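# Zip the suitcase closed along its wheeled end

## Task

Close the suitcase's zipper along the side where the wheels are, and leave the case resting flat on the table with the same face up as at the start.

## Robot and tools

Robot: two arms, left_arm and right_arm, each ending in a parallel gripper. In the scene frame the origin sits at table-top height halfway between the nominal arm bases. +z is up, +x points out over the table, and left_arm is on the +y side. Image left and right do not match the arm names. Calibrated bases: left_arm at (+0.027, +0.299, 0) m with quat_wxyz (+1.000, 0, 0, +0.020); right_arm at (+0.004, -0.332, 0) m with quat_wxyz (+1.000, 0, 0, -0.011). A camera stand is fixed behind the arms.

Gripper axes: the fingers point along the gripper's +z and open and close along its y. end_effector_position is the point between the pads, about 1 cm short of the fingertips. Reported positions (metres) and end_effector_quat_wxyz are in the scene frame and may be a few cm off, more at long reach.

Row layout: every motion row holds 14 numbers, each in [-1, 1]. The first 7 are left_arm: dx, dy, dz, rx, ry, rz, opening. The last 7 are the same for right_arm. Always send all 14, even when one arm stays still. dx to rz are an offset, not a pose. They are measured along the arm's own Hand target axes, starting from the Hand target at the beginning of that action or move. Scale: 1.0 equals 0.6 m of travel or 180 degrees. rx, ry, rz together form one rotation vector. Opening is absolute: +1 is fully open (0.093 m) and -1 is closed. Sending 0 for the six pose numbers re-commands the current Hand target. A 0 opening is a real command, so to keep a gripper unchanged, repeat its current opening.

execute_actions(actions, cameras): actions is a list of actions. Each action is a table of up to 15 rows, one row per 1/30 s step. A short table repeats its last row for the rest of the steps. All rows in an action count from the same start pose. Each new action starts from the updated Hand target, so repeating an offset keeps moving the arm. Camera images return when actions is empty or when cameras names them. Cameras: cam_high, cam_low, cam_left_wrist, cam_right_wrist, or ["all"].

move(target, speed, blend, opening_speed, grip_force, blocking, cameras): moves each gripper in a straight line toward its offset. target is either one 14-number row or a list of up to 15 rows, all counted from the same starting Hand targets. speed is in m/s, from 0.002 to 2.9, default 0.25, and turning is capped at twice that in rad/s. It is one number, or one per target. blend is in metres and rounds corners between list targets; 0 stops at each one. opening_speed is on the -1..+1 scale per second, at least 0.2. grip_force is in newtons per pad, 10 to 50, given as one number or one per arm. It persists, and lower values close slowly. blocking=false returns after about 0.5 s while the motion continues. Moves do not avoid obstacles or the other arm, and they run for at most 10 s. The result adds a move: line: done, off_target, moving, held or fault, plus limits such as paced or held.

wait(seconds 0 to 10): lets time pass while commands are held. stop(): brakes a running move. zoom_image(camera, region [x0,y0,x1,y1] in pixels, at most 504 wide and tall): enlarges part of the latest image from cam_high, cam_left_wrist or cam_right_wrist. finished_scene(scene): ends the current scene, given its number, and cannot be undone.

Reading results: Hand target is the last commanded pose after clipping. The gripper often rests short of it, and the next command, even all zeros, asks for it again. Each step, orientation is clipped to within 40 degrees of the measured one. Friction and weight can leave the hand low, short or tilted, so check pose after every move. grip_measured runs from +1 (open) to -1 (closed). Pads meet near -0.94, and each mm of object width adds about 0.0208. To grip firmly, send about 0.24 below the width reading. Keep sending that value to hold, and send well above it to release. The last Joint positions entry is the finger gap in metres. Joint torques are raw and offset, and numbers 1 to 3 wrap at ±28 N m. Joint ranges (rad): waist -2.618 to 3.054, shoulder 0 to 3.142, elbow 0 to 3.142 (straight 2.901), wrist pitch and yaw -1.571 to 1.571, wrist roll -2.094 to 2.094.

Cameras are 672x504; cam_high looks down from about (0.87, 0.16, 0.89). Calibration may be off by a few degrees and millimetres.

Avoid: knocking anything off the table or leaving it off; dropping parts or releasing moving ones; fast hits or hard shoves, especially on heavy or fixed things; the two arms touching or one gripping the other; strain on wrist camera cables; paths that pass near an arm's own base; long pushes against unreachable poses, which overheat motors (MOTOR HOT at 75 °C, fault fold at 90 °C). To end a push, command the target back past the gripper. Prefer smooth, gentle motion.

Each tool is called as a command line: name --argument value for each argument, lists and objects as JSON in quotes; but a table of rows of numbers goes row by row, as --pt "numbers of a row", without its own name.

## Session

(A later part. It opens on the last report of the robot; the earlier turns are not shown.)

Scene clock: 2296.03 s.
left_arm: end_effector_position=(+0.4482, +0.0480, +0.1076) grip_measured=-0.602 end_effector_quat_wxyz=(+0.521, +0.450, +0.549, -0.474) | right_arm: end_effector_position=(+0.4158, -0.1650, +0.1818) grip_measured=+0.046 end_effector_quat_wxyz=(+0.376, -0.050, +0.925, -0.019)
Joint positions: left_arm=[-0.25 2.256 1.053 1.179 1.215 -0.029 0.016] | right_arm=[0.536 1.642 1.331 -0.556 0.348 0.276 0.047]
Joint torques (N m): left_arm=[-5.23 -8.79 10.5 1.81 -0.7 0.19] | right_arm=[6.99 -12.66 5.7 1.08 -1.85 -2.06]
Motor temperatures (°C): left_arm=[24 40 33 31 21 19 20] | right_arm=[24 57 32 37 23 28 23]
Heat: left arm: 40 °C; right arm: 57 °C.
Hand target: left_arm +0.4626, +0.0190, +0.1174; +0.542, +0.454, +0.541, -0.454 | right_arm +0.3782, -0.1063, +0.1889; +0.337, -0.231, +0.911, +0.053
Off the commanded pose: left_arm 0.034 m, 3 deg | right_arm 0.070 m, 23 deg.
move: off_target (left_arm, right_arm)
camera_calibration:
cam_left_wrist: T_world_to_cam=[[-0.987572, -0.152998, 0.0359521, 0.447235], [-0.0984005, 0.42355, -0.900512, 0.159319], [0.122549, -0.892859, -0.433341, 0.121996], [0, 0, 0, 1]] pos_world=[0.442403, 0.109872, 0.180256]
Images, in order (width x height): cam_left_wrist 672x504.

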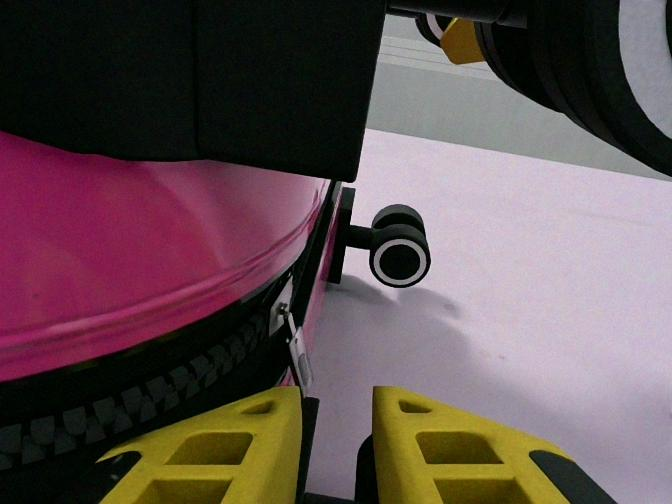

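move --pt "-0.02 0.015 -0.06 0 0 0 -0.6 0 0 0 0 0 0 -0.3" --pt "-0.042 0.015 -0.05 0 0 0 -0.6 0 0 0 0 0 0 -0.3" --speed 0.06 --cameras '["cam_left_wrist"]'

Scene clock: 2301.33 s.
left_arm: end_effector_position=(+0.4492, +0.0529, +0.1110) grip_measured=-0.602 end_effector_quat_wxyz=(+0.499, +0.443, +0.563, -0.487) | right_arm: end_effector_position=(+0.4152, -0.1639, +0.1808) grip_measured=+0.046 end_effector_quat_wxyz=(+0.374, -0.049, +0.926, -0.015)
Joint positions: left_arm=[-0.235 2.227 1.066 1.076 1.242 -0.026 0.016] | right_arm=[0.536 1.642 1.329 -0.556 0.34 0.283 0.047]
Joint torques (N m): left_arm=[-0.76 -12.92 9.18 2.05 -0.27 0.15] | right_arm=[7.01 -12.49 5.72 1.1 -1.79 -2.13]
Motor temperatures (°C): left_arm=[24 42 33 31 21 19 20] | right_arm=[24 56 32 37 23 29 23]
Heat: left arm: 42 °C; right arm: 56 °C.
Hand target: left_arm +0.4663, +0.0500, +0.1426; +0.542, +0.454, +0.541, -0.454 | right_arm +0.3782, -0.1063, +0.1889; +0.337, -0.231, +0.911, +0.053
Off the commanded pose: left_arm 0.036 m, 7 deg | right_arm 0.069 m, 23 deg.
move: off_target (left_arm, right_arm)
camera_calibration:
cam_left_wrist: T_world_to_cam=[[-0.985959, -0.140529, 0.090201, 0.441374], [-0.143348, 0.43522, -0.888839, 0.178712], [0.0856499, -0.889289, -0.449254, 0.145953], [0, 0, 0, 1]] pos_world=[0.448294, 0.114042, 0.184604]
Images, in order (width x height): cam_left_wrist 672x504.

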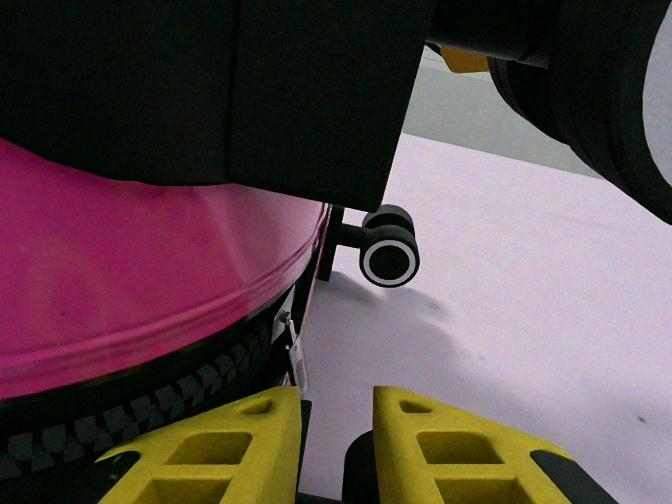

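move --pt "0.025 0 -0.15 0 0 0 -1 -0.007 -0.116 0.012 0.082 0.008 0.098 -0.3" --pt "0.025 0 -0.15 0 0 0 -1 -0.007 -0.116 0.012 0.082 0.008 0.098 0.6" --pt "0.025 0 -0.15 0 0 0 -1 -0.007 -0.116 -0.19 0.082 0.008 0.098 0.6" --speed 0.12 --opening_speed 1 --cameras '["cam_left_wrist","cam_high","cam_right_wrist"]'

Scene clock: 2329.17 s.
left_arm: end_effector_position=(+0.4570, +0.1378, +0.1159) grip_measured=-0.990 end_effector_quat_wxyz=(+0.531, +0.438, +0.558, -0.463) | right_arm: end_effector_position=(+0.3459, -0.1956, +0.2612) grip_measured=+0.597 end_effector_quat_wxyz=(+0.313, -0.053, +0.948, -0.025)
Joint positions: left_arm=[-0.029 2.211 1.019 1.156 1.393 -0.016 0] | right_arm=[0.542 1.496 1.587 -1.096 0.314 0.316 0.074]
Joint torques (N m): left_arm=[-0.24 -11.97 3.81 2.09 0.26 0.11] | right_arm=[0.53 -7.97 8.27 1.35 0.28 0.11]
Motor temperatures (°C): left_arm=[23 51 35 32 20 19 20] | right_arm=[24 54 34 36 23 30 23]
Heat: left arm: 51 °C; right arm: 54 °C.
Hand target: left_arm +0.4506, +0.1387, +0.1276; +0.542, +0.454, +0.541, -0.454 | right_arm +0.3455, -0.1953, +0.2830; +0.340, -0.044, +0.939, -0.016
Off the commanded pose: left_arm 0.013 m, 3 deg | right_arm 0.022 m, 4 deg.
move: off_target (left_arm, right_arm); target 2's new opening was sent with right_arm's hand 0.013 m and 1 deg from that target
camera_calibration:
cam_left_wrist: T_world_to_cam=[[-0.980203, -0.194606, 0.0364755, 0.471646], [-0.116362, 0.417156, -0.901355, 0.138785], [0.160193, -0.887755, -0.431542, 0.186684], [0, 0, 0, 1]] pos_world=[0.448553, 0.19962, 0.188453]
cam_right_wrist: T_world_to_cam=[[0.0933398, -0.989962, 0.106127, -0.25541], [-0.977683, -0.111285, -0.178192, 0.399243], [0.188214, -0.0871258, -0.978256, 0.256126], [0, 0, 0, 1]] pos_world=[0.365966, -0.186101, 0.348804]
Images, in order (width x height): cam_high 672x504, cam_left_wrist 672x504, cam_right_wrist 672x504.

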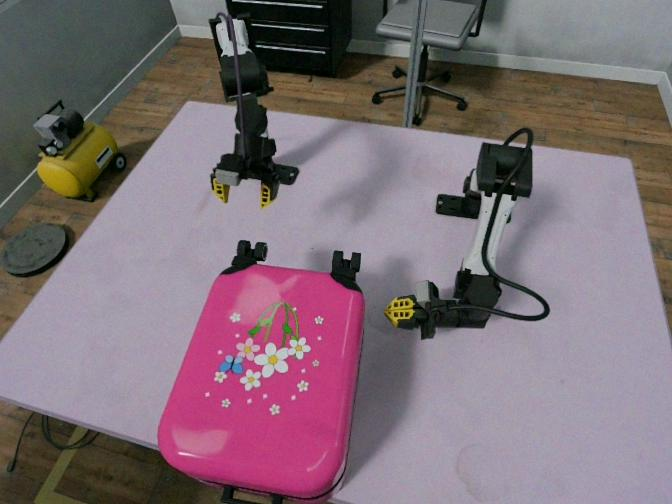

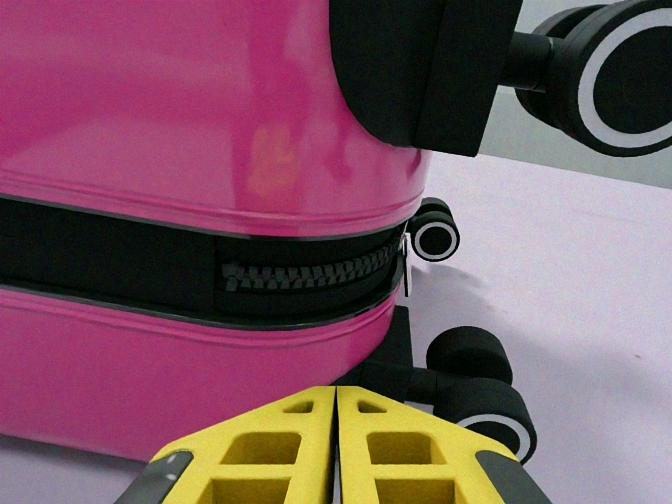

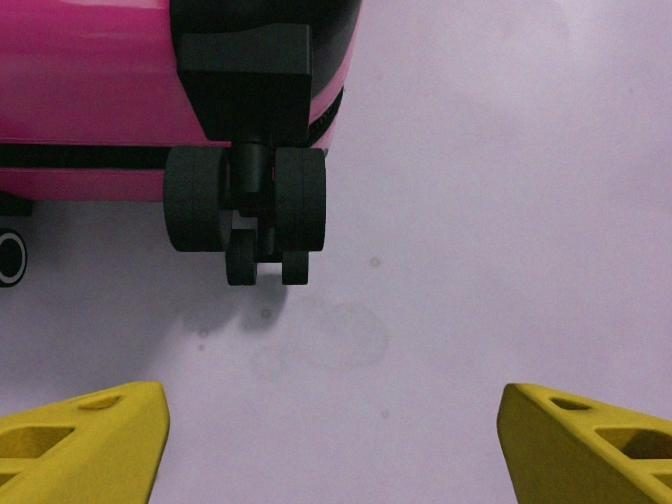

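move --pt "0 0 0 0 0 0 -1 0.075 0.082 -0.018 -0.143 -0.279 -0.046 -1" --pt "0 0 0 0 0 0 -1 -0.033 0.29 0.163 -0.143 -0.279 -0.046 -1" --speed 0.2 --cameras '["cam_right_wrist"]'

Scene clock: 2349.23 s.
left_arm: end_effector_position=(+0.4570, +0.1378, +0.1159) grip_measured=-0.990 end_effector_quat_wxyz=(+0.531, +0.438, +0.558, -0.463) | right_arm: end_effector_position=(+0.4048, -0.0260, +0.1893) grip_measured=-0.987 end_effector_quat_wxyz=(+0.659, -0.195, +0.705, +0.176)
Joint positions: left_arm=[-0.029 2.211 1.019 1.156 1.393 -0.016 0] | right_arm=[0.733 1.777 0.82 0.887 0.179 0.004 0]
Joint torques (N m): left_arm=[-0.36 -12.05 3.73 2.05 0.23 0.14] | right_arm=[0.25 -6.89 8.05 2.41 0.11 -0.04]
Motor temperatures (°C): left_arm=[22 56 32 33 20 19 20] | right_arm=[23 48 36 38 21 26 22]
Heat: left arm: 56 °C; right arm: 48 °C.
Hand target: left_arm +0.4506, +0.1387, +0.1276; +0.542, +0.454, +0.541, -0.454 | right_arm +0.4107, -0.0202, +0.2103; +0.683, -0.184, +0.682, +0.184
Off the commanded pose: left_arm 0.013 m, 3 deg | right_arm 0.022 m, 4 deg.
move: off_target (left_arm, right_arm)
camera_calibration:
cam_right_wrist: T_world_to_cam=[[0.495228, -0.868191, 0.0315243, -0.230773], [-0.420067, -0.271059, -0.866066, 0.363237], [0.760456, 0.415657, -0.498935, -0.119877], [0, 0, 0, 1]] pos_world=[0.35803, -0.0520683, 0.262051]
Images, in order (width x height): cam_right_wrist 672x504.

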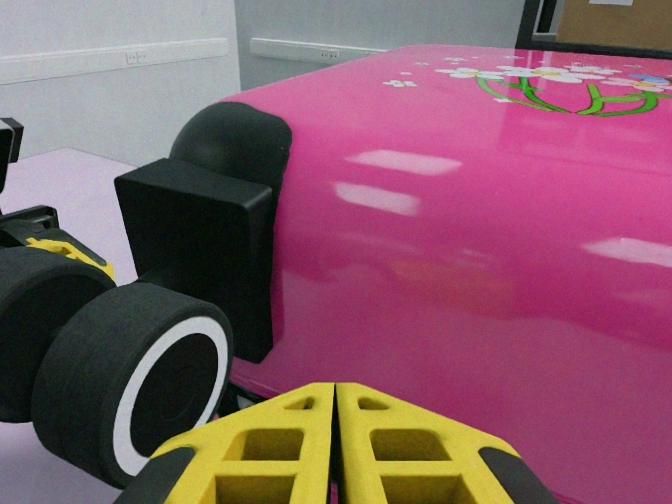

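move --pt "-0.013 -0.06 0.007 -0.11 0 0 -1 0.005 0.07 0.06 0 0 0 -1" --pt "-0.02 -0.05 0.055 -0.11 0 0 -1 0.005 0.07 0.06 0 0 0 -1" --speed 0.07 --cameras '["cam_right_wrist","cam_left_wrist"]'

Scene clock: 2360.13 s.
left_arm: end_effector_position=(+0.4201, +0.1022, +0.1283) grip_measured=-0.990 end_effector_quat_wxyz=(+0.598, +0.350, +0.621, -0.367) | right_arm: end_effector_position=(+0.4194, +0.0224, +0.1916) grip_measured=-0.987 end_effector_quat_wxyz=(+0.670, -0.185, +0.698, +0.171)
Joint positions: left_arm=[-0.198 1.974 0.646 1.301 0.905 -0.016 0] | right_arm=[0.813 1.928 1.008 0.875 0.283 0.003 0]
Joint torques (N m): left_arm=[-0.75 -8.27 6.82 2.08 -0.05 0.11] | right_arm=[1.05 -8.24 8.66 2.1 -0.04 -0.02]
Motor temperatures (°C): left_arm=[22 56 32 33 20 19 20] | right_arm=[22 47 36 40 21 26 22]
Heat: left arm: 56 °C; right arm: 47 °C.
Hand target: left_arm +0.4268, +0.1010, +0.1395; +0.612, +0.354, +0.612, -0.355 | right_arm +0.4208, +0.0343, +0.2073; +0.683, -0.184, +0.682, +0.184
Off the commanded pose: left_arm 0.013 m, 2 deg | right_arm 0.020 m, 3 deg.
move: off_target (left_arm, right_arm)
camera_calibration:
cam_left_wrist: T_world_to_cam=[[-0.869919, -0.492729, 0.021425, 0.414173], [-0.233891, 0.373912, -0.897488, 0.213898], [0.434208, -0.785753, -0.440518, 0.0419611], [0, 0, 0, 1]] pos_world=[0.392106, 0.157067, 0.201582]
cam_right_wrist: T_world_to_cam=[[0.474684, -0.879576, 0.0319597, -0.187302], [-0.406076, -0.251076, -0.878671, 0.380537], [0.780882, 0.404113, -0.476356, -0.162557], [0, 0, 0, 1]] pos_world=[0.370374, -0.0035114, 0.262918]
Images, in order (width x height): cam_left_wrist 672x504, cam_right_wrist 672x504.

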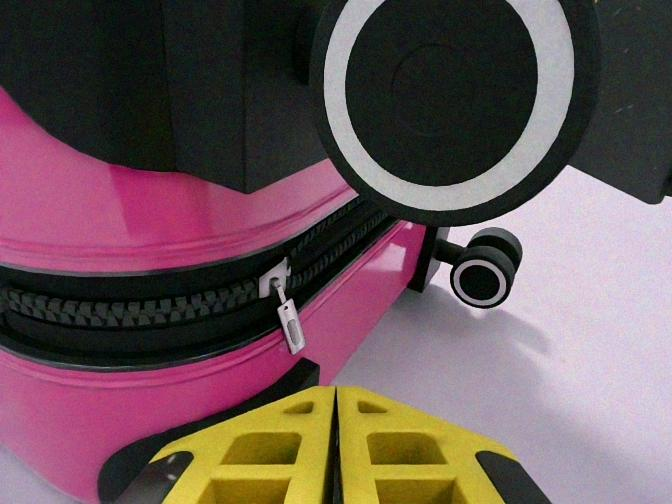

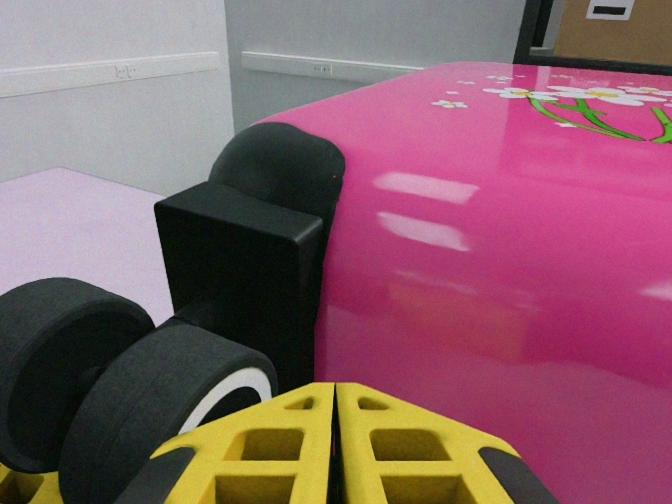

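move --pt "0.005 0.053 0.025 0 0 0 -1 0.005 0.01 0.01 0 0 0 -1" --pt "0.005 0.065 0.08 0 0 0 -1 0.005 0.01 0.01 0 0 0 -1" --speed 0.06 --cameras '["cam_left_wrist"]'

Scene clock: 2373.30 s.
left_arm: end_effector_position=(+0.4729, +0.0889, +0.1412) grip_measured=-0.990 end_effector_quat_wxyz=(+0.610, +0.357, +0.606, -0.363) | right_arm: end_effector_position=(+0.4257, +0.0248, +0.1914) grip_measured=-0.987 end_effector_quat_wxyz=(+0.675, -0.172, +0.699, +0.159)
Joint positions: left_arm=[-0.209 2.082 0.892 1.205 0.901 -0.016 0] | right_arm=[0.821 1.956 1.042 0.875 0.326 0.003 0]
Joint torques (N m): left_arm=[-2.59 -6.02 9.1 1.92 -0.35 0.11] | right_arm=[1.29 -8.34 8.31 2.09 -0.39 -0.04]
Motor temperatures (°C): left_arm=[22 51 32 32 20 19 20] | right_arm=[22 46 35 43 20 25 22]
Heat: left arm: 51 °C; right arm: 46 °C.
Hand target: left_arm +0.4845, +0.0787, +0.1367; +0.612, +0.355, +0.611, -0.355 | right_arm +0.4229, +0.0425, +0.2041; +0.683, -0.184, +0.683, +0.184
Off the commanded pose: left_arm 0.016 m, 1 deg | right_arm 0.022 m, 4 deg.
move: off_target (left_arm, right_arm)
camera_calibration:
cam_left_wrist: T_world_to_cam=[[-0.873516, -0.486671, -0.0109838, 0.459057], [-0.194311, 0.369276, -0.908778, 0.22608], [0.446332, -0.791698, -0.417135, 0.00574578], [0, 0, 0, 1]] pos_world=[0.442359, 0.144473, 0.212895]
Images, in order (width x height): cam_left_wrist 672x504.

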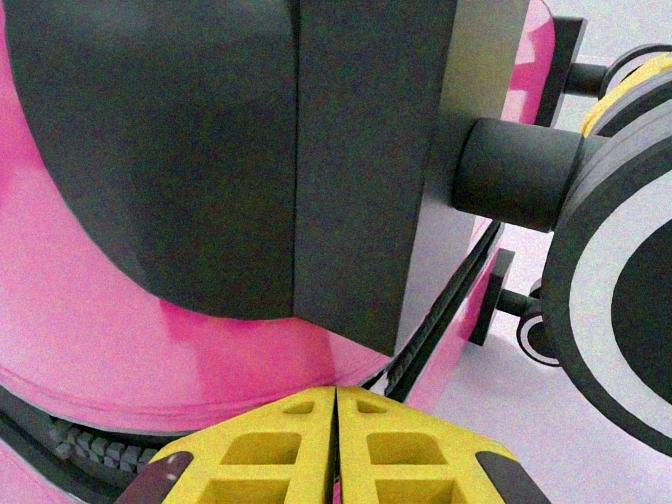

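move --pt "0.02 0 -0.045 0 0 0 -1 0 0.0 0.0 0 0 0 -1" --pt "0.045 0.005 -0.035 0 0 0 -1 0 0 0 0 0 0 -1" --pt "0.035 0.0 0.02 0 0 0 -1 0 0.0 0.0 0 0 0 -1" --speed 0.06 --cameras '["cam_left_wrist"]'

Scene clock: 2379.30 s.
left_arm: end_effector_position=(+0.4794, +0.0821, +0.1170) grip_measured=-0.990 end_effector_quat_wxyz=(+0.605, +0.354, +0.612, -0.365) | right_arm: end_effector_position=(+0.4298, +0.0185, +0.1915) grip_measured=-0.987 end_effector_quat_wxyz=(+0.678, -0.162, +0.701, +0.149)
Joint positions: left_arm=[-0.225 2.172 0.92 1.25 0.882 -0.016 0] | right_arm=[0.814 1.956 1.042 0.875 0.347 0.003 0]
Joint torques (N m): left_arm=[-3.11 -6.48 9.25 2.05 -0.36 0.12] | right_arm=[2.02 -8.49 8.05 2.09 -0.6 -0.04]
Heat: left arm: 49 °C; right arm: 46 °C.
Hand target: left_arm +0.4906, +0.0683, +0.1157; +0.612, +0.355, +0.611, -0.355 | right_arm +0.4230, +0.0424, +0.2041; +0.683, -0.184, +0.683, +0.184
Off the commanded pose: left_arm 0.018 m, 1 deg | right_arm 0.028 m, 5 deg.
move: off_target (left_arm, right_arm)
camera_calibration:
cam_left_wrist: T_world_to_cam=[[-0.872257, -0.489042, 0.0023333, 0.459148], [-0.210675, 0.371446, -0.904237, 0.214916], [0.441343, -0.789218, -0.427025, -0.00930422], [0, 0, 0, 1]] pos_world=[0.449879, 0.13737, 0.18929]
Images, in order (width x height): cam_left_wrist 672x504.

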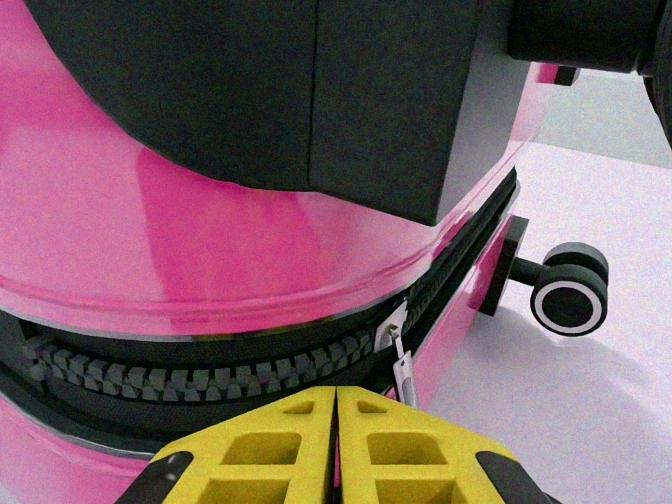

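move --pt "-0.008 0.02 0.0 0 0 0 -1 0.005 0.06 -0.02 0 0 0 -1" --pt "-0.016 -0.025 0.09 0 0 0 -1 0.005 0.08 -0.02 0 0 0 -1" --speed 0.06 --cameras '["cam_left_wrist","cam_high"]'

Scene clock: 2386.47 s.
left_arm: end_effector_position=(+0.4969, +0.0213, +0.1268) grip_measured=-0.990 end_effector_quat_wxyz=(+0.606, +0.352, +0.614, -0.363) | right_arm: end_effector_position=(+0.3853, +0.0700, +0.1879) grip_measured=-0.987 end_effector_quat_wxyz=(+0.673, -0.188, +0.695, +0.170)
Joint positions: left_arm=[-0.365 2.211 1.072 1.135 0.736 -0.016 0] | right_arm=[0.959 1.983 1.066 0.876 0.426 0 0]
Joint torques (N m): left_arm=[-1.66 -7.45 8.96 2.28 -0.11 0.15] | right_arm=[-0.08 -8.62 8.2 2.09 -0.16 -0.02]
Heat: left arm: 48 °C; right arm: 46 °C.
Hand target: left_arm +0.5043, +0.0139, +0.1253; +0.612, +0.355, +0.611, -0.355 | right_arm +0.3884, +0.0780, +0.2011; +0.683, -0.184, +0.683, +0.184
Off the commanded pose: left_arm 0.011 m, 1 deg | right_arm 0.016 m, 3 deg.
move: off_target (left_arm, right_arm)
camera_calibration:
cam_left_wrist: T_world_to_cam=[[-0.869306, -0.49426, 0.0036304, 0.44314], [-0.214757, 0.37108, -0.903426, 0.252033], [0.445181, -0.786134, -0.428728, -0.062496], [0, 0, 0, 1]] pos_world=[0.467173, 0.0763721, 0.199291]
Images, in order (width x height): cam_high 672x504, cam_left_wrist 672x504.

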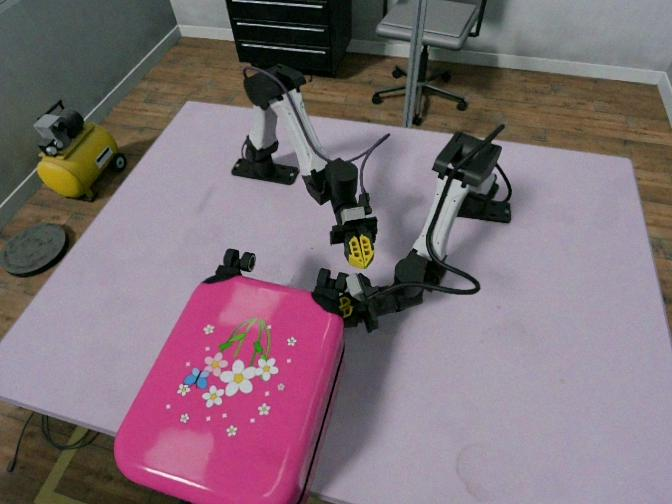

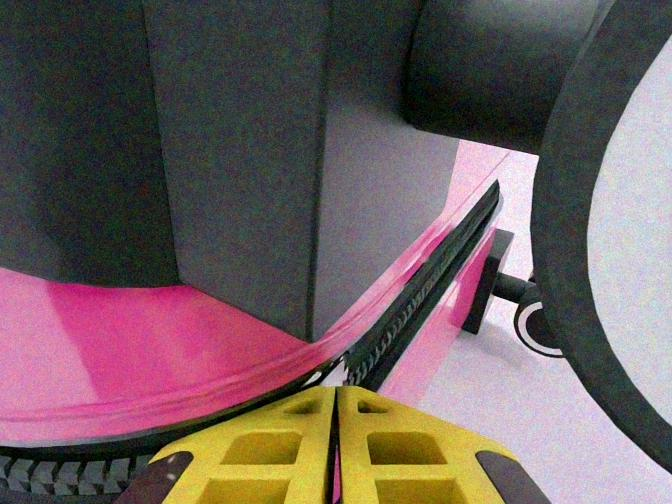

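move --pt "0 0.03 -0.25 0 0 0 -1 0 0 -0.2 0 0 0 -1" --pt "-0.3 0.03 -0.28 0 0 0 0.5 -0.05 -0.1 -0.25 0 0 0 -1" --speed 0.2 --cameras '["cam_right_wrist","cam_high","cam_left_wrist"]'

Scene clock: 2411.80 s.
left_arm: end_effector_position=(+0.4382, +0.1677, +0.2868) grip_measured=+0.498 end_effector_quat_wxyz=(+0.598, +0.337, +0.629, -0.365) | right_arm: end_effector_position=(+0.2906, -0.0465, +0.2224) grip_measured=-0.987 end_effector_quat_wxyz=(+0.676, -0.187, +0.691, +0.175)
Joint positions: left_arm=[0.003 1.55 0.966 0.545 1.083 -0.023 0.069] | right_arm=[0.985 1.358 0.514 0.817 0.446 0 0]
Joint torques (N m): left_arm=[0.03 -7.36 10.03 1.98 0.25 0.19] | right_arm=[-0.69 -6.71 5.14 1.99 -0.15 -0.01]
Motor temperatures (°C): left_arm=[22 46 35 34 20 19 20] | right_arm=[21 45 37 46 20 24 22]
Heat: left arm: 46 °C; right arm: 46 °C.
Hand target: left_arm +0.4363, +0.1688, +0.3051; +0.612, +0.355, +0.611, -0.355 | right_arm +0.2888, -0.0492, +0.2310; +0.683, -0.184, +0.683, +0.184
Off the commanded pose: left_arm 0.018 m, 3 deg | right_arm 0.009 m, 2 deg.
move: off_target (left_arm); target 2's new opening was sent with left_arm's hand 0.018 m and 3 deg from that target
camera_calibration:
cam_left_wrist: T_world_to_cam=[[-0.857632, -0.512691, 0.0401912, 0.45139], [-0.257753, 0.36091, -0.896274, 0.348231], [0.445006, -0.779033, -0.441676, 0.149863], [0, 0, 0, 1]] pos_world=[0.410194, 0.222492, 0.360159]
cam_right_wrist: T_world_to_cam=[[0.481294, -0.875926, 0.0333001, -0.189768], [-0.388589, -0.247262, -0.887615, 0.335084], [0.785719, 0.414264, -0.459381, -0.0241106], [0, 0, 0, 1]] pos_world=[0.240488, -0.073381, 0.292669]
Images, in order (width x height): cam_high 672x504, cam_left_wrist 672x504, cam_right_wrist 672x504.

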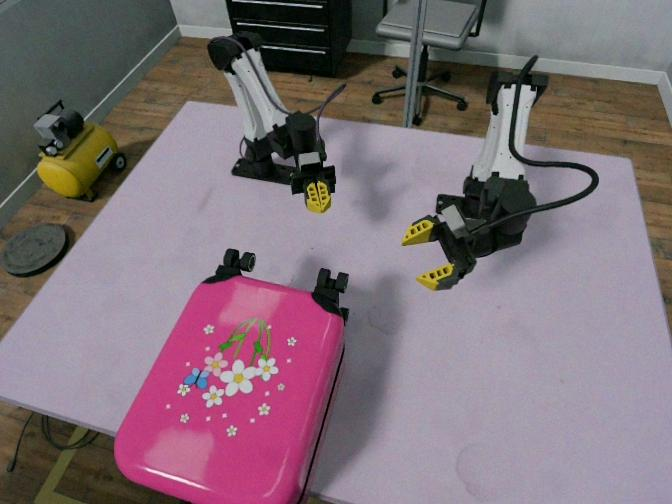

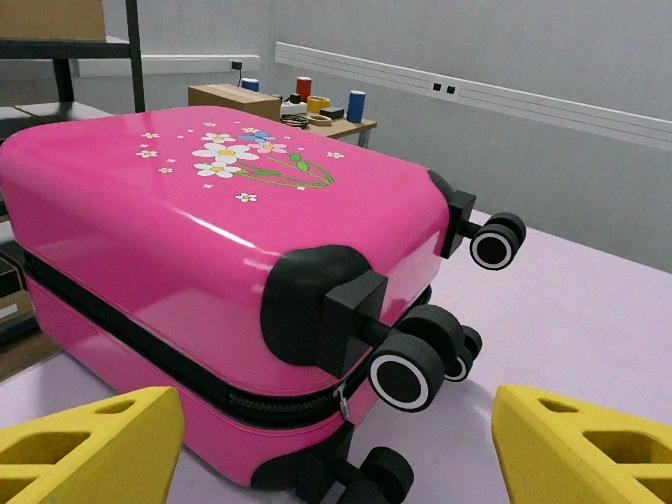

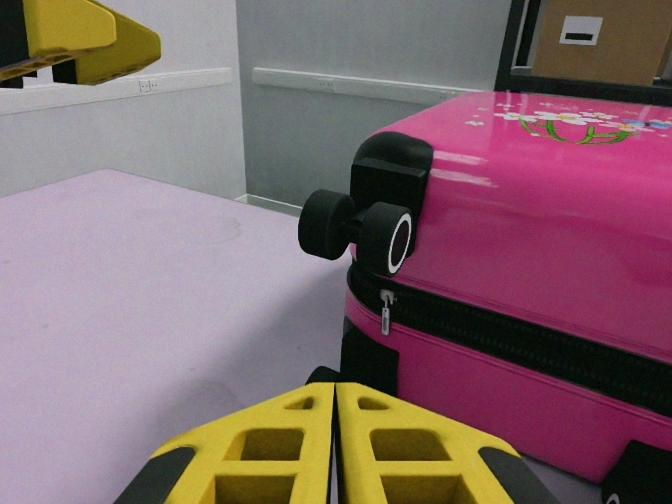

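move --target '[0.052,-0.163,0.198,-0.365,0.278,-0.272,0.5,0,0,-0.12,0,0,0,-1]' --speed 0.2 --cameras '["cam_left_wrist"]'

Scene clock: 2435.67 s.
left_arm: end_effector_position=(+0.4165, +0.0107, +0.2846) grip_measured=+0.498 end_effector_quat_wxyz=(+0.275, -0.156, +0.944, -0.093) | right_arm: end_effector_position=(+0.2290, -0.0835, +0.2264) grip_measured=-0.987 end_effector_quat_wxyz=(+0.678, -0.189, +0.688, +0.178)
Joint positions: left_arm=[-0.784 2.182 2.627 -1.505 -0.31 -0.99 0.069] | right_arm=[1.141 1.008 0.334 0.652 0.595 0 0]
Joint torques (N m): left_arm=[-0.81 -7.24 7.73 0.75 -0.27 -0.11] | right_arm=[0.57 -3.44 5.45 1.95 0.02 -0.02]
Heat: left arm: 44 °C; right arm: 44 °C.
Hand target: left_arm +0.4106, +0.0171, +0.2739; +0.219, -0.169, +0.961, -0.021 | right_arm +0.2266, -0.0853, +0.2310; +0.683, -0.184, +0.683, +0.183
Off the commanded pose: left_arm 0.014 m, 11 deg | right_arm 0.005 m, 1 deg.
joint sent to its limit (left arm) — joint 4 (wrist pitch), lower limit. The joint targets are off in orientation, not in position.
move: off_target (left_arm)
camera_calibration:
cam_left_wrist: T_world_to_cam=[[0.235122, -0.939534, 0.248986, -0.157613], [-0.959857, -0.264754, -0.0926226, 0.46765], [0.152942, -0.217213, -0.964068, 0.300456], [0, 0, 0, 1]] pos_world=[0.439983, 0.0409925, 0.372218]
Images, in order (width x height): cam_left_wrist 672x504.

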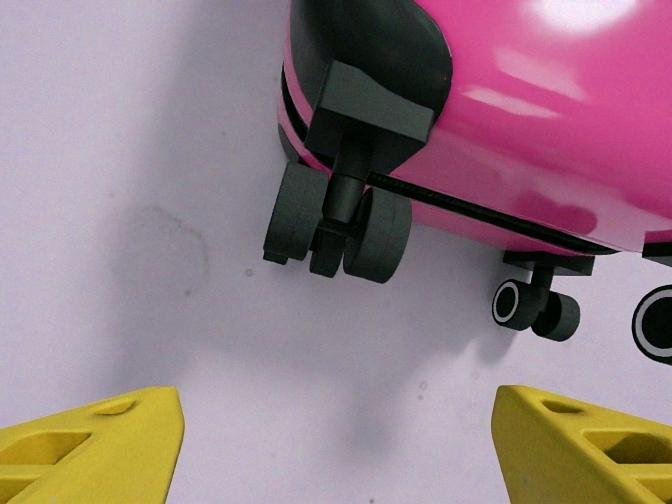

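move --target '[-0.042,-0.045,0.098,0,0,0,0.6,0,0,0,0,0,0,-1]' --speed 0.15 --cameras '["cam_left_wrist"]'

Scene clock: 2444.03 s.
left_arm: end_effector_position=(+0.4651, +0.0018, +0.2394) grip_measured=+0.598 end_effector_quat_wxyz=(+0.274, -0.161, +0.945, -0.076) | right_arm: end_effector_position=(+0.2290, -0.0835, +0.2263) grip_measured=-0.987 end_effector_quat_wxyz=(+0.678, -0.189, +0.688, +0.178)
Joint positions: left_arm=[-0.734 2.414 2.843 -1.504 -0.31 -0.953 0.074] | right_arm=[1.141 1.008 0.334 0.652 0.595 0 0]
Joint torques (N m): left_arm=[-0.34 -9.28 7.83 1.32 -0.1 0.09] | right_arm=[0.51 -3.43 5.45 1.95 0.06 -0.02]
Heat: left arm: 44 °C; right arm: 45 °C.
Hand target: left_arm +0.4655, +0.0021, +0.2345; +0.219, -0.169, +0.961, -0.021 | right_arm +0.2265, -0.0853, +0.2310; +0.683, -0.184, +0.683, +0.184
Off the commanded pose: left_arm 0.005 m, 9 deg | right_arm 0.006 m, 1 deg.
elbow stopped short (left arm): the move would have taken joint 3 (elbow) straighter than the controller allows.
move: off_target (left_arm)
camera_calibration:
cam_left_wrist: T_world_to_cam=[[0.254397, -0.94207, 0.2186, -0.167859], [-0.955588, -0.279635, -0.0930338, 0.505899], [0.148773, -0.185224, -0.971369, 0.251199], [0, 0, 0, 1]] pos_world=[0.488763, 0.0298601, 0.327766]
Images, in order (width x height): cam_left_wrist 672x504.

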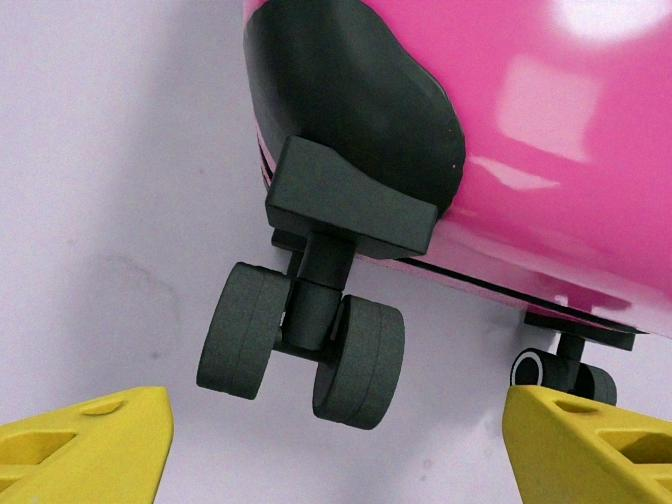

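move --target '[0,0.017,0,0,0,0.09,0.6,0,0,0,0,0,0,-1]' --speed 0.15 --cameras '["cam_left_wrist","cam_right_wrist","cam_high"]'

Scene clock: 2473.00 s.
left_arm: end_effector_position=(+0.4671, +0.0047, +0.2393) grip_measured=+0.598 end_effector_quat_wxyz=(+0.282, -0.030, +0.958, -0.036) | right_arm: end_effector_position=(+0.2290, -0.0835, +0.2263) grip_measured=-0.987 end_effector_quat_wxyz=(+0.678, -0.189, +0.688, +0.178)
Joint positions: left_arm=[-0.726 2.414 2.843 -1.504 -0.307 -0.67 0.074] | right_arm=[1.141 1.008 0.334 0.652 0.595 0 0]
Joint torques (N m): left_arm=[0.08 -9.77 7.75 0.95 -0.07 0.07] | right_arm=[0.47 -3.43 5.48 1.96 0.05 0]
Motor temperatures (°C): left_arm=[21 46 35 29 20 19 20] | right_arm=[20 38 33 47 19 23 21]
Heat: left arm: 46 °C; right arm: 47 °C.
Hand target: left_arm +0.4624, +0.0116, +0.2333; +0.220, -0.032, +0.975, +0.010 | right_arm +0.2265, -0.0853, +0.2310; +0.683, -0.184, +0.683, +0.184
Off the commanded pose: left_arm 0.010 m, 9 deg | right_arm 0.006 m, 1 deg.
elbow stopped short (left arm): the move would have taken joint 3 (elbow) straighter than the controller allows.
move: off_target (left_arm)
camera_calibration:
cam_left_wrist: T_world_to_cam=[[0.0270186, -0.99701, 0.0723942, -0.0240775], [-0.990756, -0.0363394, -0.1307, 0.532846], [0.13294, -0.0681936, -0.988775, 0.262361], [0, 0, 0, 1]] pos_world=[0.493693, 0.0132491, 0.330802]
cam_right_wrist: T_world_to_cam=[[0.487858, -0.872274, 0.0336693, -0.193936], [-0.381552, -0.247773, -0.89052, 0.304535], [0.78512, 0.421601, -0.453696, 0.040911], [0, 0, 0, 1]] pos_world=[0.178689, -0.110958, 0.296286]
Images, in order (width x height): cam_high 672x504, cam_left_wrist 672x504, cam_right_wrist 672x504.

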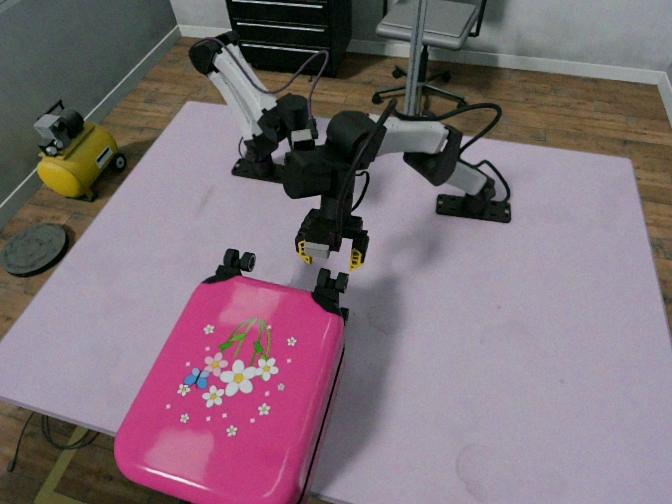

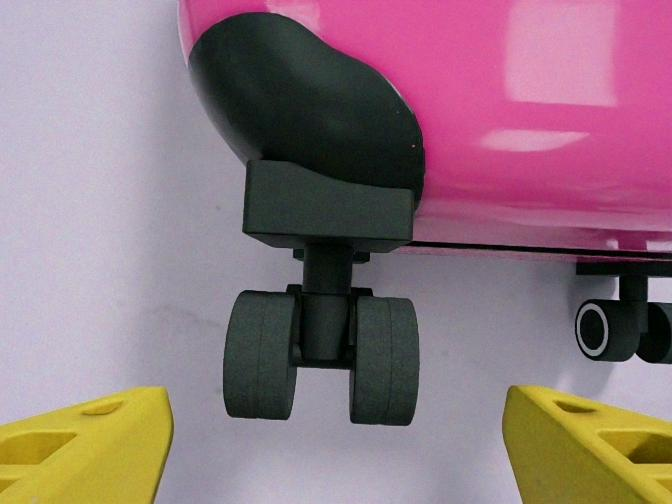

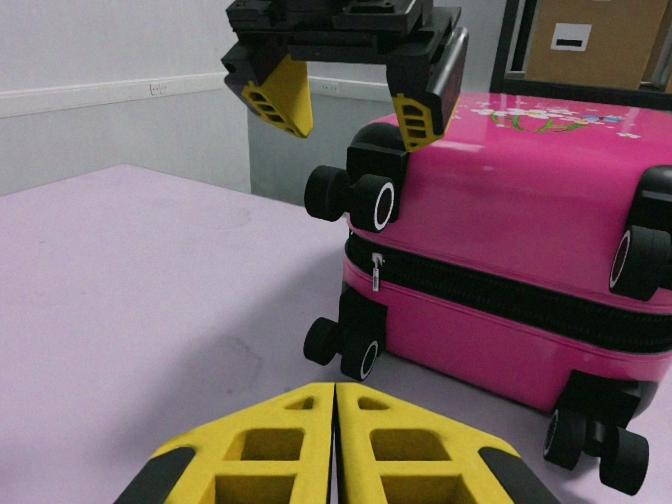

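move --pt "0.013 -0.006 0.097 0 0 0 0.6 0 0 0 0 0 0 -1" --pt "0.013 -0.006 0.097 0 0 0 -0.25 0 0 0 0 0 0 -1" --speed 0.12 --opening_speed 0.6 --cameras '["cam_left_wrist","cam_right_wrist"]'

Scene clock: 2488.57 s.
left_arm: end_effector_position=(+0.4815, +0.0075, +0.1839) grip_measured=+0.074 end_effector_quat_wxyz=(+0.240, -0.031, +0.970, -0.003) | right_arm: end_effector_position=(+0.2290, -0.0835, +0.2263) grip_measured=-0.987 end_effector_quat_wxyz=(+0.678, -0.189, +0.688, +0.178)
Joint positions: left_arm=[-0.702 2.521 2.843 -1.504 -0.298 -0.668 0.049] | right_arm=[1.141 1.008 0.334 0.652 0.595 0 0]
Joint torques (N m): left_arm=[-0.17 -9.92 8.03 0.99 -0.04 0.03] | right_arm=[0.47 -3.4 5.46 1.98 0.04 0]
Heat: left arm: 47 °C; right arm: 47 °C.
Hand target: left_arm +0.4804, +0.0094, +0.1773; +0.220, -0.031, +0.975, +0.010 | right_arm +0.2265, -0.0853, +0.2310; +0.683, -0.184, +0.683, +0.184
Off the commanded pose: left_arm 0.007 m, 3 deg | right_arm 0.006 m, 1 deg.
elbow stopped short (left arm): the move would have taken joint 3 (elbow) straighter than the controller allows.
move: off_target (left_arm); target 2's new opening was sent with left_arm's hand 0.007 m and 3 deg from that target
camera_calibration:
cam_left_wrist: T_world_to_cam=[[0.0486196, -0.998788, 0.00771308, -0.01624], [-0.997792, -0.048918, -0.0449194, 0.52767], [0.0452423, -0.00551209, -0.998961, 0.249556], [0, 0, 0, 1]] pos_world=[0.516004, 0.0109678, 0.273125]
cam_right_wrist: T_world_to_cam=[[0.487858, -0.872274, 0.0336693, -0.193936], [-0.381552, -0.247773, -0.89052, 0.304535], [0.78512, 0.421601, -0.453696, 0.040911], [0, 0, 0, 1]] pos_world=[0.178689, -0.110958, 0.296286]
Images, in order (width x height): cam_left_wrist 672x504, cam_right_wrist 672x504.

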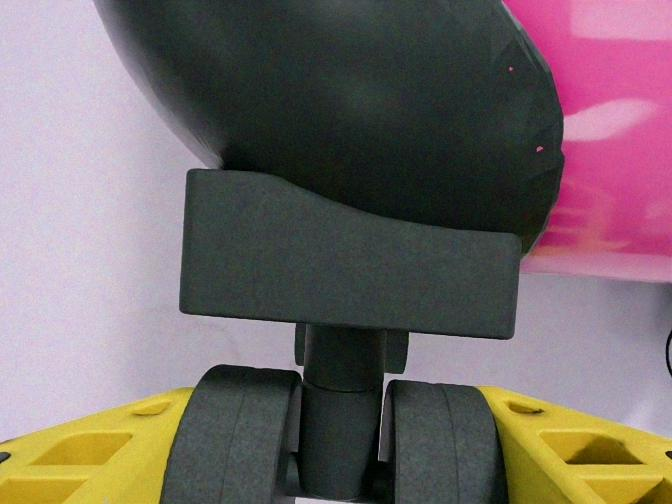

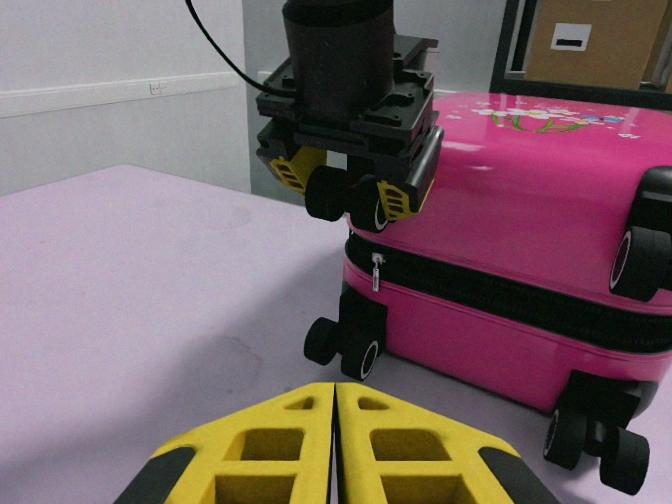

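move --target '[0,0,0,0,0,0,-0.25,0.215,-0.105,0.245,-0.0545,-0.0555,0.005,-0.4]' --cameras '["cam_right_wrist","cam_left_wrist"]'

Scene clock: 2507.10 s.
left_arm: end_effector_position=(+0.4815, +0.0075, +0.1839) grip_measured=+0.063 end_effector_quat_wxyz=(+0.240, -0.031, +0.970, -0.003) | right_arm: end_effector_position=(+0.3783, -0.0690, +0.0737) grip_measured=-0.403 end_effector_quat_wxyz=(+0.630, -0.249, +0.698, +0.231)
Joint positions: left_arm=[-0.702 2.521 2.843 -1.504 -0.298 -0.668 0.048] | right_arm=[0.586 2.099 0.545 1.455 -0.129 -0.004 0.026]
Joint torques (N m): left_arm=[-0.16 -10.06 8.03 1.03 -0.05 0.01] | right_arm=[-0.88 -6.84 4.79 2.97 -0.22 0.05]
Heat: left arm: 47 °C; right arm: 48 °C.
Hand target: left_arm +0.4804, +0.0094, +0.1774; +0.220, -0.031, +0.975, +0.010 | right_arm +0.3854, -0.0661, +0.1020; +0.720, -0.219, +0.604, +0.262
Off the commanded pose: left_arm 0.007 m, 3 deg | right_arm 0.030 m, 16 deg.
elbow stopped short (left arm): the move would have taken joint 3 (elbow) straighter than the controller allows.
joint sent to its limit (right arm) — joint 4 (wrist pitch), upper limit. The joint targets are off in orientation, not in position.
move: off_target (left_arm, right_arm)
camera_calibration:
cam_left_wrist: T_world_to_cam=[[0.0486196, -0.998788, 0.00771308, -0.01624], [-0.997792, -0.048918, -0.0449194, 0.52767], [0.0452423, -0.00551209, -0.998961, 0.249556], [0, 0, 0, 1]] pos_world=[0.516004, 0.0109678, 0.273125]
cam_right_wrist: T_world_to_cam=[[0.628742, -0.77749, 0.013854, -0.294301], [-0.400691, -0.339197, -0.851112, 0.227231], [0.666431, 0.529579, -0.524801, -0.0941534], [0, 0, 0, 1]] pos_world=[0.338836, -0.101879, 0.148064]
Images, in order (width x height): cam_left_wrist 672x504, cam_right_wrist 672x504.

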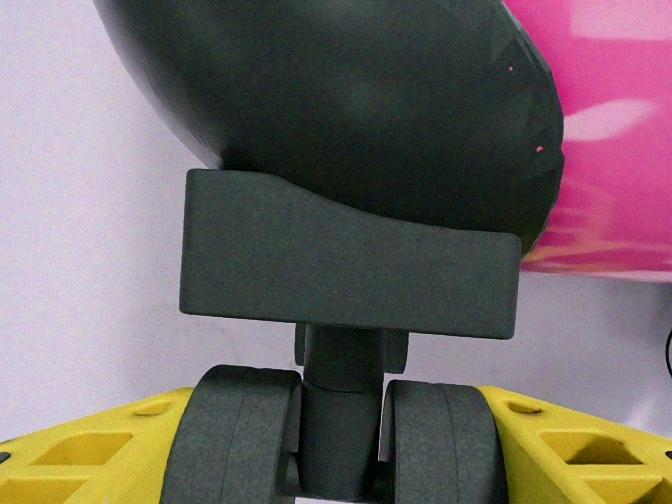

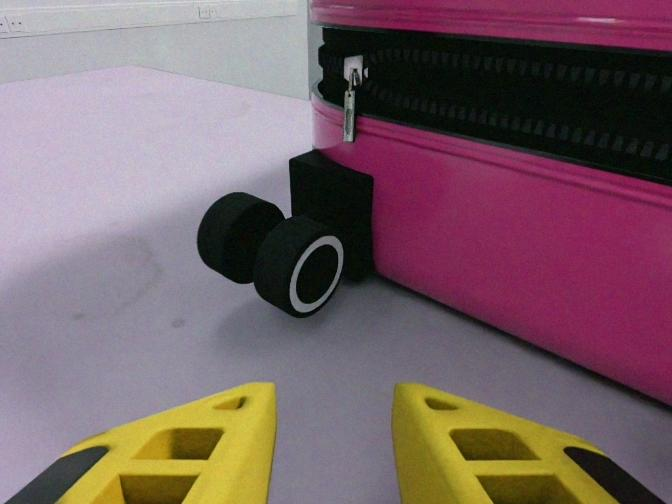

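move --target '[0,0,0,0,0,0,-0.25,-0.028,-0.012,0.11,0,0,0,-0.4]' --speed 0.15 --cameras '["cam_right_wrist"]'

Scene clock: 2519.00 s.
left_arm: end_effector_position=(+0.4815, +0.0075, +0.1839) grip_measured=+0.063 end_effector_quat_wxyz=(+0.240, -0.031, +0.970, -0.003) | right_arm: end_effector_position=(+0.4342, -0.0334, +0.1006) grip_measured=-0.403 end_effector_quat_wxyz=(+0.680, -0.233, +0.649, +0.247)
Joint positions: left_arm=[-0.702 2.521 2.843 -1.504 -0.298 -0.668 0.048] | right_arm=[0.586 2.237 0.831 1.455 -0.13 0.01 0.026]
Joint torques (N m): left_arm=[-0.28 -9.89 8.12 1.03 -0.04 -0.02] | right_arm=[-0.32 -8.59 5.61 2.93 -0.07 0.06]
Motor temperatures (°C): left_arm=[21 48 35 27 19 19 21] | right_arm=[20 37 32 53 19 22 21]
Heat: left arm: 48 °C; right arm: 53 °C.
Hand target: left_arm +0.4804, +0.0094, +0.1774; +0.220, -0.031, +0.975, +0.010 | right_arm +0.4376, -0.0318, +0.1301; +0.720, -0.220, +0.604, +0.262
Off the commanded pose: left_arm 0.007 m, 3 deg | right_arm 0.030 m, 7 deg.
elbow stopped short (left arm): the move would have taken joint 3 (elbow) straighter than the controller allows.
joint sent to its limit (right arm) — joint 4 (wrist pitch), upper limit. The joint targets still meet the commanded pose.
move: off_target (left_arm, right_arm)
camera_calibration:
cam_right_wrist: T_world_to_cam=[[0.62729, -0.7786, 0.0169811, -0.30197], [-0.297828, -0.259982, -0.918536, 0.249431], [0.719587, 0.571131, -0.394973, -0.170873], [0, 0, 0, 1]] pos_world=[0.386668, -0.0726752, 0.166749]
Images, in order (width x height): cam_right_wrist 672x504.

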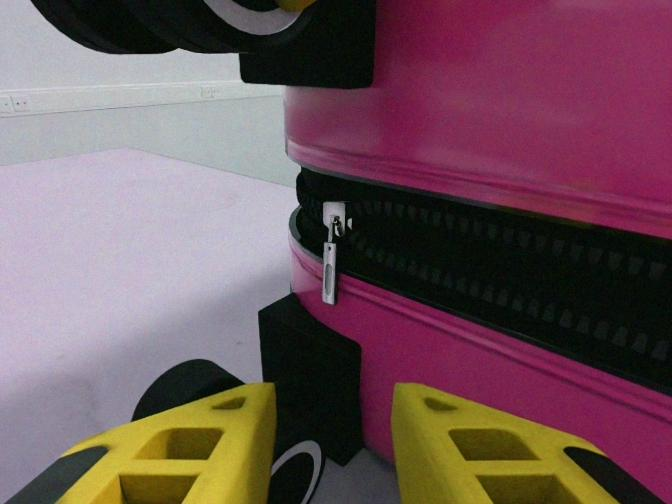

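move --target '[0,0,0,0,0,0,-0.25,-0.003,-0.001,0.075,0,0,0,-0.4]' --speed 0.1 --cameras '["cam_right_wrist"]'

Scene clock: 2527.83 s.
left_arm: end_effector_position=(+0.4817, +0.0077, +0.1838) grip_measured=+0.062 end_effector_quat_wxyz=(+0.239, -0.032, +0.970, -0.004) | right_arm: end_effector_position=(+0.4689, -0.0100, +0.1322) grip_measured=-0.403 end_effector_quat_wxyz=(+0.713, -0.225, +0.613, +0.255)
Joint positions: left_arm=[-0.701 2.521 2.843 -1.504 -0.295 -0.667 0.048] | right_arm=[0.59 2.294 1.034 1.408 -0.125 0.011 0.026]
Joint torques (N m): left_arm=[-0.28 -9.87 8.03 1.01 -0.06 0.03] | right_arm=[0.59 -9.55 6.61 2 0.03 0.1]
Heat: left arm: 48 °C; right arm: 54 °C.
Hand target: left_arm +0.4804, +0.0095, +0.1773; +0.220, -0.032, +0.975, +0.010 | right_arm +0.4718, -0.0040, +0.1398; +0.720, -0.219, +0.604, +0.262
Off the commanded pose: left_arm 0.007 m, 3 deg | right_arm 0.010 m, 2 deg.
elbow stopped short (left arm): the move would have taken joint 3 (elbow) straighter than the controller allows.
move: off_target (left_arm)
camera_calibration:
cam_right_wrist: T_world_to_cam=[[0.624862, -0.780268, 0.0269949, -0.306212], [-0.219276, -0.208578, -0.953107, 0.263081], [0.74931, 0.589642, -0.301426, -0.222885], [0, 0, 0, 1]] pos_world=[0.416037, -0.0526326, 0.191827]
Images, in order (width x height): cam_right_wrist 672x504.

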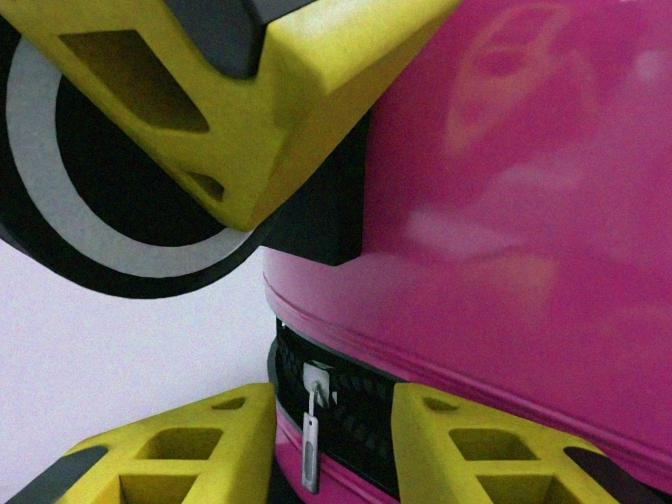

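move --target '[0,0,0,0,0,0,-0.25,0.037,0.01,0.01,0,0.0,0,-0.4]' --speed 0.1 --cameras '["cam_right_wrist"]'

Scene clock: 2535.13 s.
left_arm: end_effector_position=(+0.4817, +0.0077, +0.1838) grip_measured=+0.062 end_effector_quat_wxyz=(+0.239, -0.031, +0.970, -0.004) | right_arm: end_effector_position=(+0.4718, +0.0036, +0.1025) grip_measured=-0.403 end_effector_quat_wxyz=(+0.700, -0.230, +0.626, +0.255)
Joint positions: left_arm=[-0.701 2.521 2.843 -1.504 -0.295 -0.667 0.048] | right_arm=[0.611 2.382 1.085 1.409 -0.111 0.011 0.026]
Joint torques (N m): left_arm=[-0.2 -9.85 7.94 1.02 -0.11 -0.04] | right_arm=[0.29 -10.22 6.39 2.32 0.06 0.06]
Heat: left arm: 48 °C; right arm: 52 °C.
Hand target: left_arm +0.4804, +0.0095, +0.1773; +0.220, -0.031, +0.975, +0.010 | right_arm +0.4753, +0.0069, +0.1190; +0.720, -0.219, +0.604, +0.262
Off the commanded pose: left_arm 0.007 m, 3 deg | right_arm 0.017 m, 4 deg.
elbow stopped short (left arm): the move would have taken joint 3 (elbow) straighter than the controller allows.
move: off_target (left_arm, right_arm)
camera_calibration:
cam_right_wrist: T_world_to_cam=[[0.631354, -0.775199, 0.0214272, -0.299025], [-0.247717, -0.22778, -0.941675, 0.250536], [0.734866, 0.589222, -0.33584, -0.231678], [0, 0, 0, 1]] pos_world=[0.421105, -0.0382274, 0.164524]
Images, in order (width x height): cam_right_wrist 672x504.

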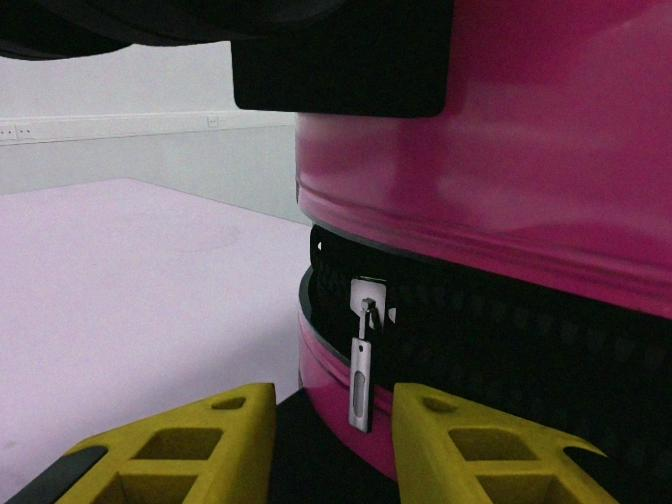

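move --pt "0 0 0 0 0 0 -0.25 -0.012 -0.005 0.012 0 0.0 0 -0.4" --pt "0 0 0 0 0 0 -0.25 -0.012 -0.005 0.012 0 0.0 0 -1" --speed 0.1 --opening_speed 0.7 --cameras '["cam_right_wrist"]'

Scene clock: 2541.97 s.
left_arm: end_effector_position=(+0.4822, +0.0083, +0.1838) grip_measured=+0.062 end_effector_quat_wxyz=(+0.240, -0.031, +0.970, -0.004) | right_arm: end_effector_position=(+0.4767, +0.0069, +0.1087) grip_measured=-0.987 end_effector_quat_wxyz=(+0.704, -0.229, +0.622, +0.256)
Joint positions: left_arm=[-0.699 2.521 2.843 -1.503 -0.295 -0.663 0.048] | right_arm=[0.611 2.382 1.114 1.391 -0.111 0.011 0]
Joint torques (N m): left_arm=[-0.53 -9.92 8.17 0.99 -0.08 -0.03] | right_arm=[-0.34 -11.6 6.49 2.1 0 0.08]
Heat: left arm: 48 °C; right arm: 51 °C.
Hand target: left_arm +0.4804, +0.0096, +0.1773; +0.220, -0.032, +0.975, +0.010 | right_arm +0.4817, +0.0083, +0.1273; +0.720, -0.219, +0.604, +0.262
Off the commanded pose: left_arm 0.007 m, 3 deg | right_arm 0.019 m, 3 deg.
elbow stopped short (left arm): the move would have taken joint 3 (elbow) straighter than the controller allows.
move: off_target (left_arm, right_arm); target 2's new opening was sent with right_arm's hand 0.027 m and 4 deg from that target
camera_calibration:
cam_right_wrist: T_world_to_cam=[[0.631198, -0.775298, 0.0224269, -0.299779], [-0.239355, -0.222208, -0.945163, 0.254633], [0.737766, 0.591217, -0.325829, -0.237669], [0, 0, 0, 1]] pos_world=[0.425512, -0.0353228, 0.169954]
Images, in order (width x height): cam_right_wrist 672x504.

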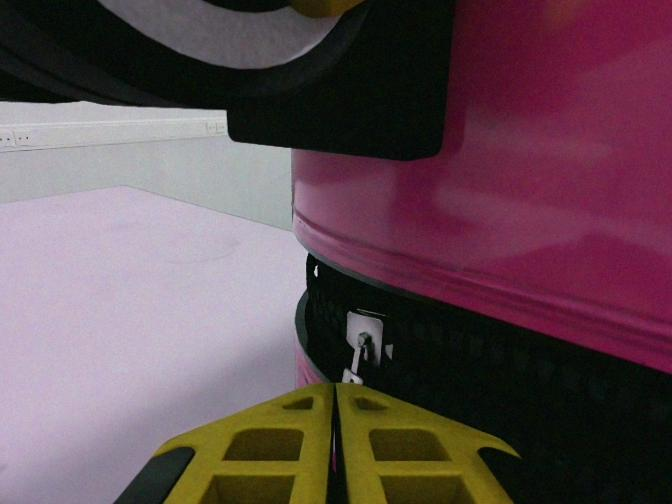

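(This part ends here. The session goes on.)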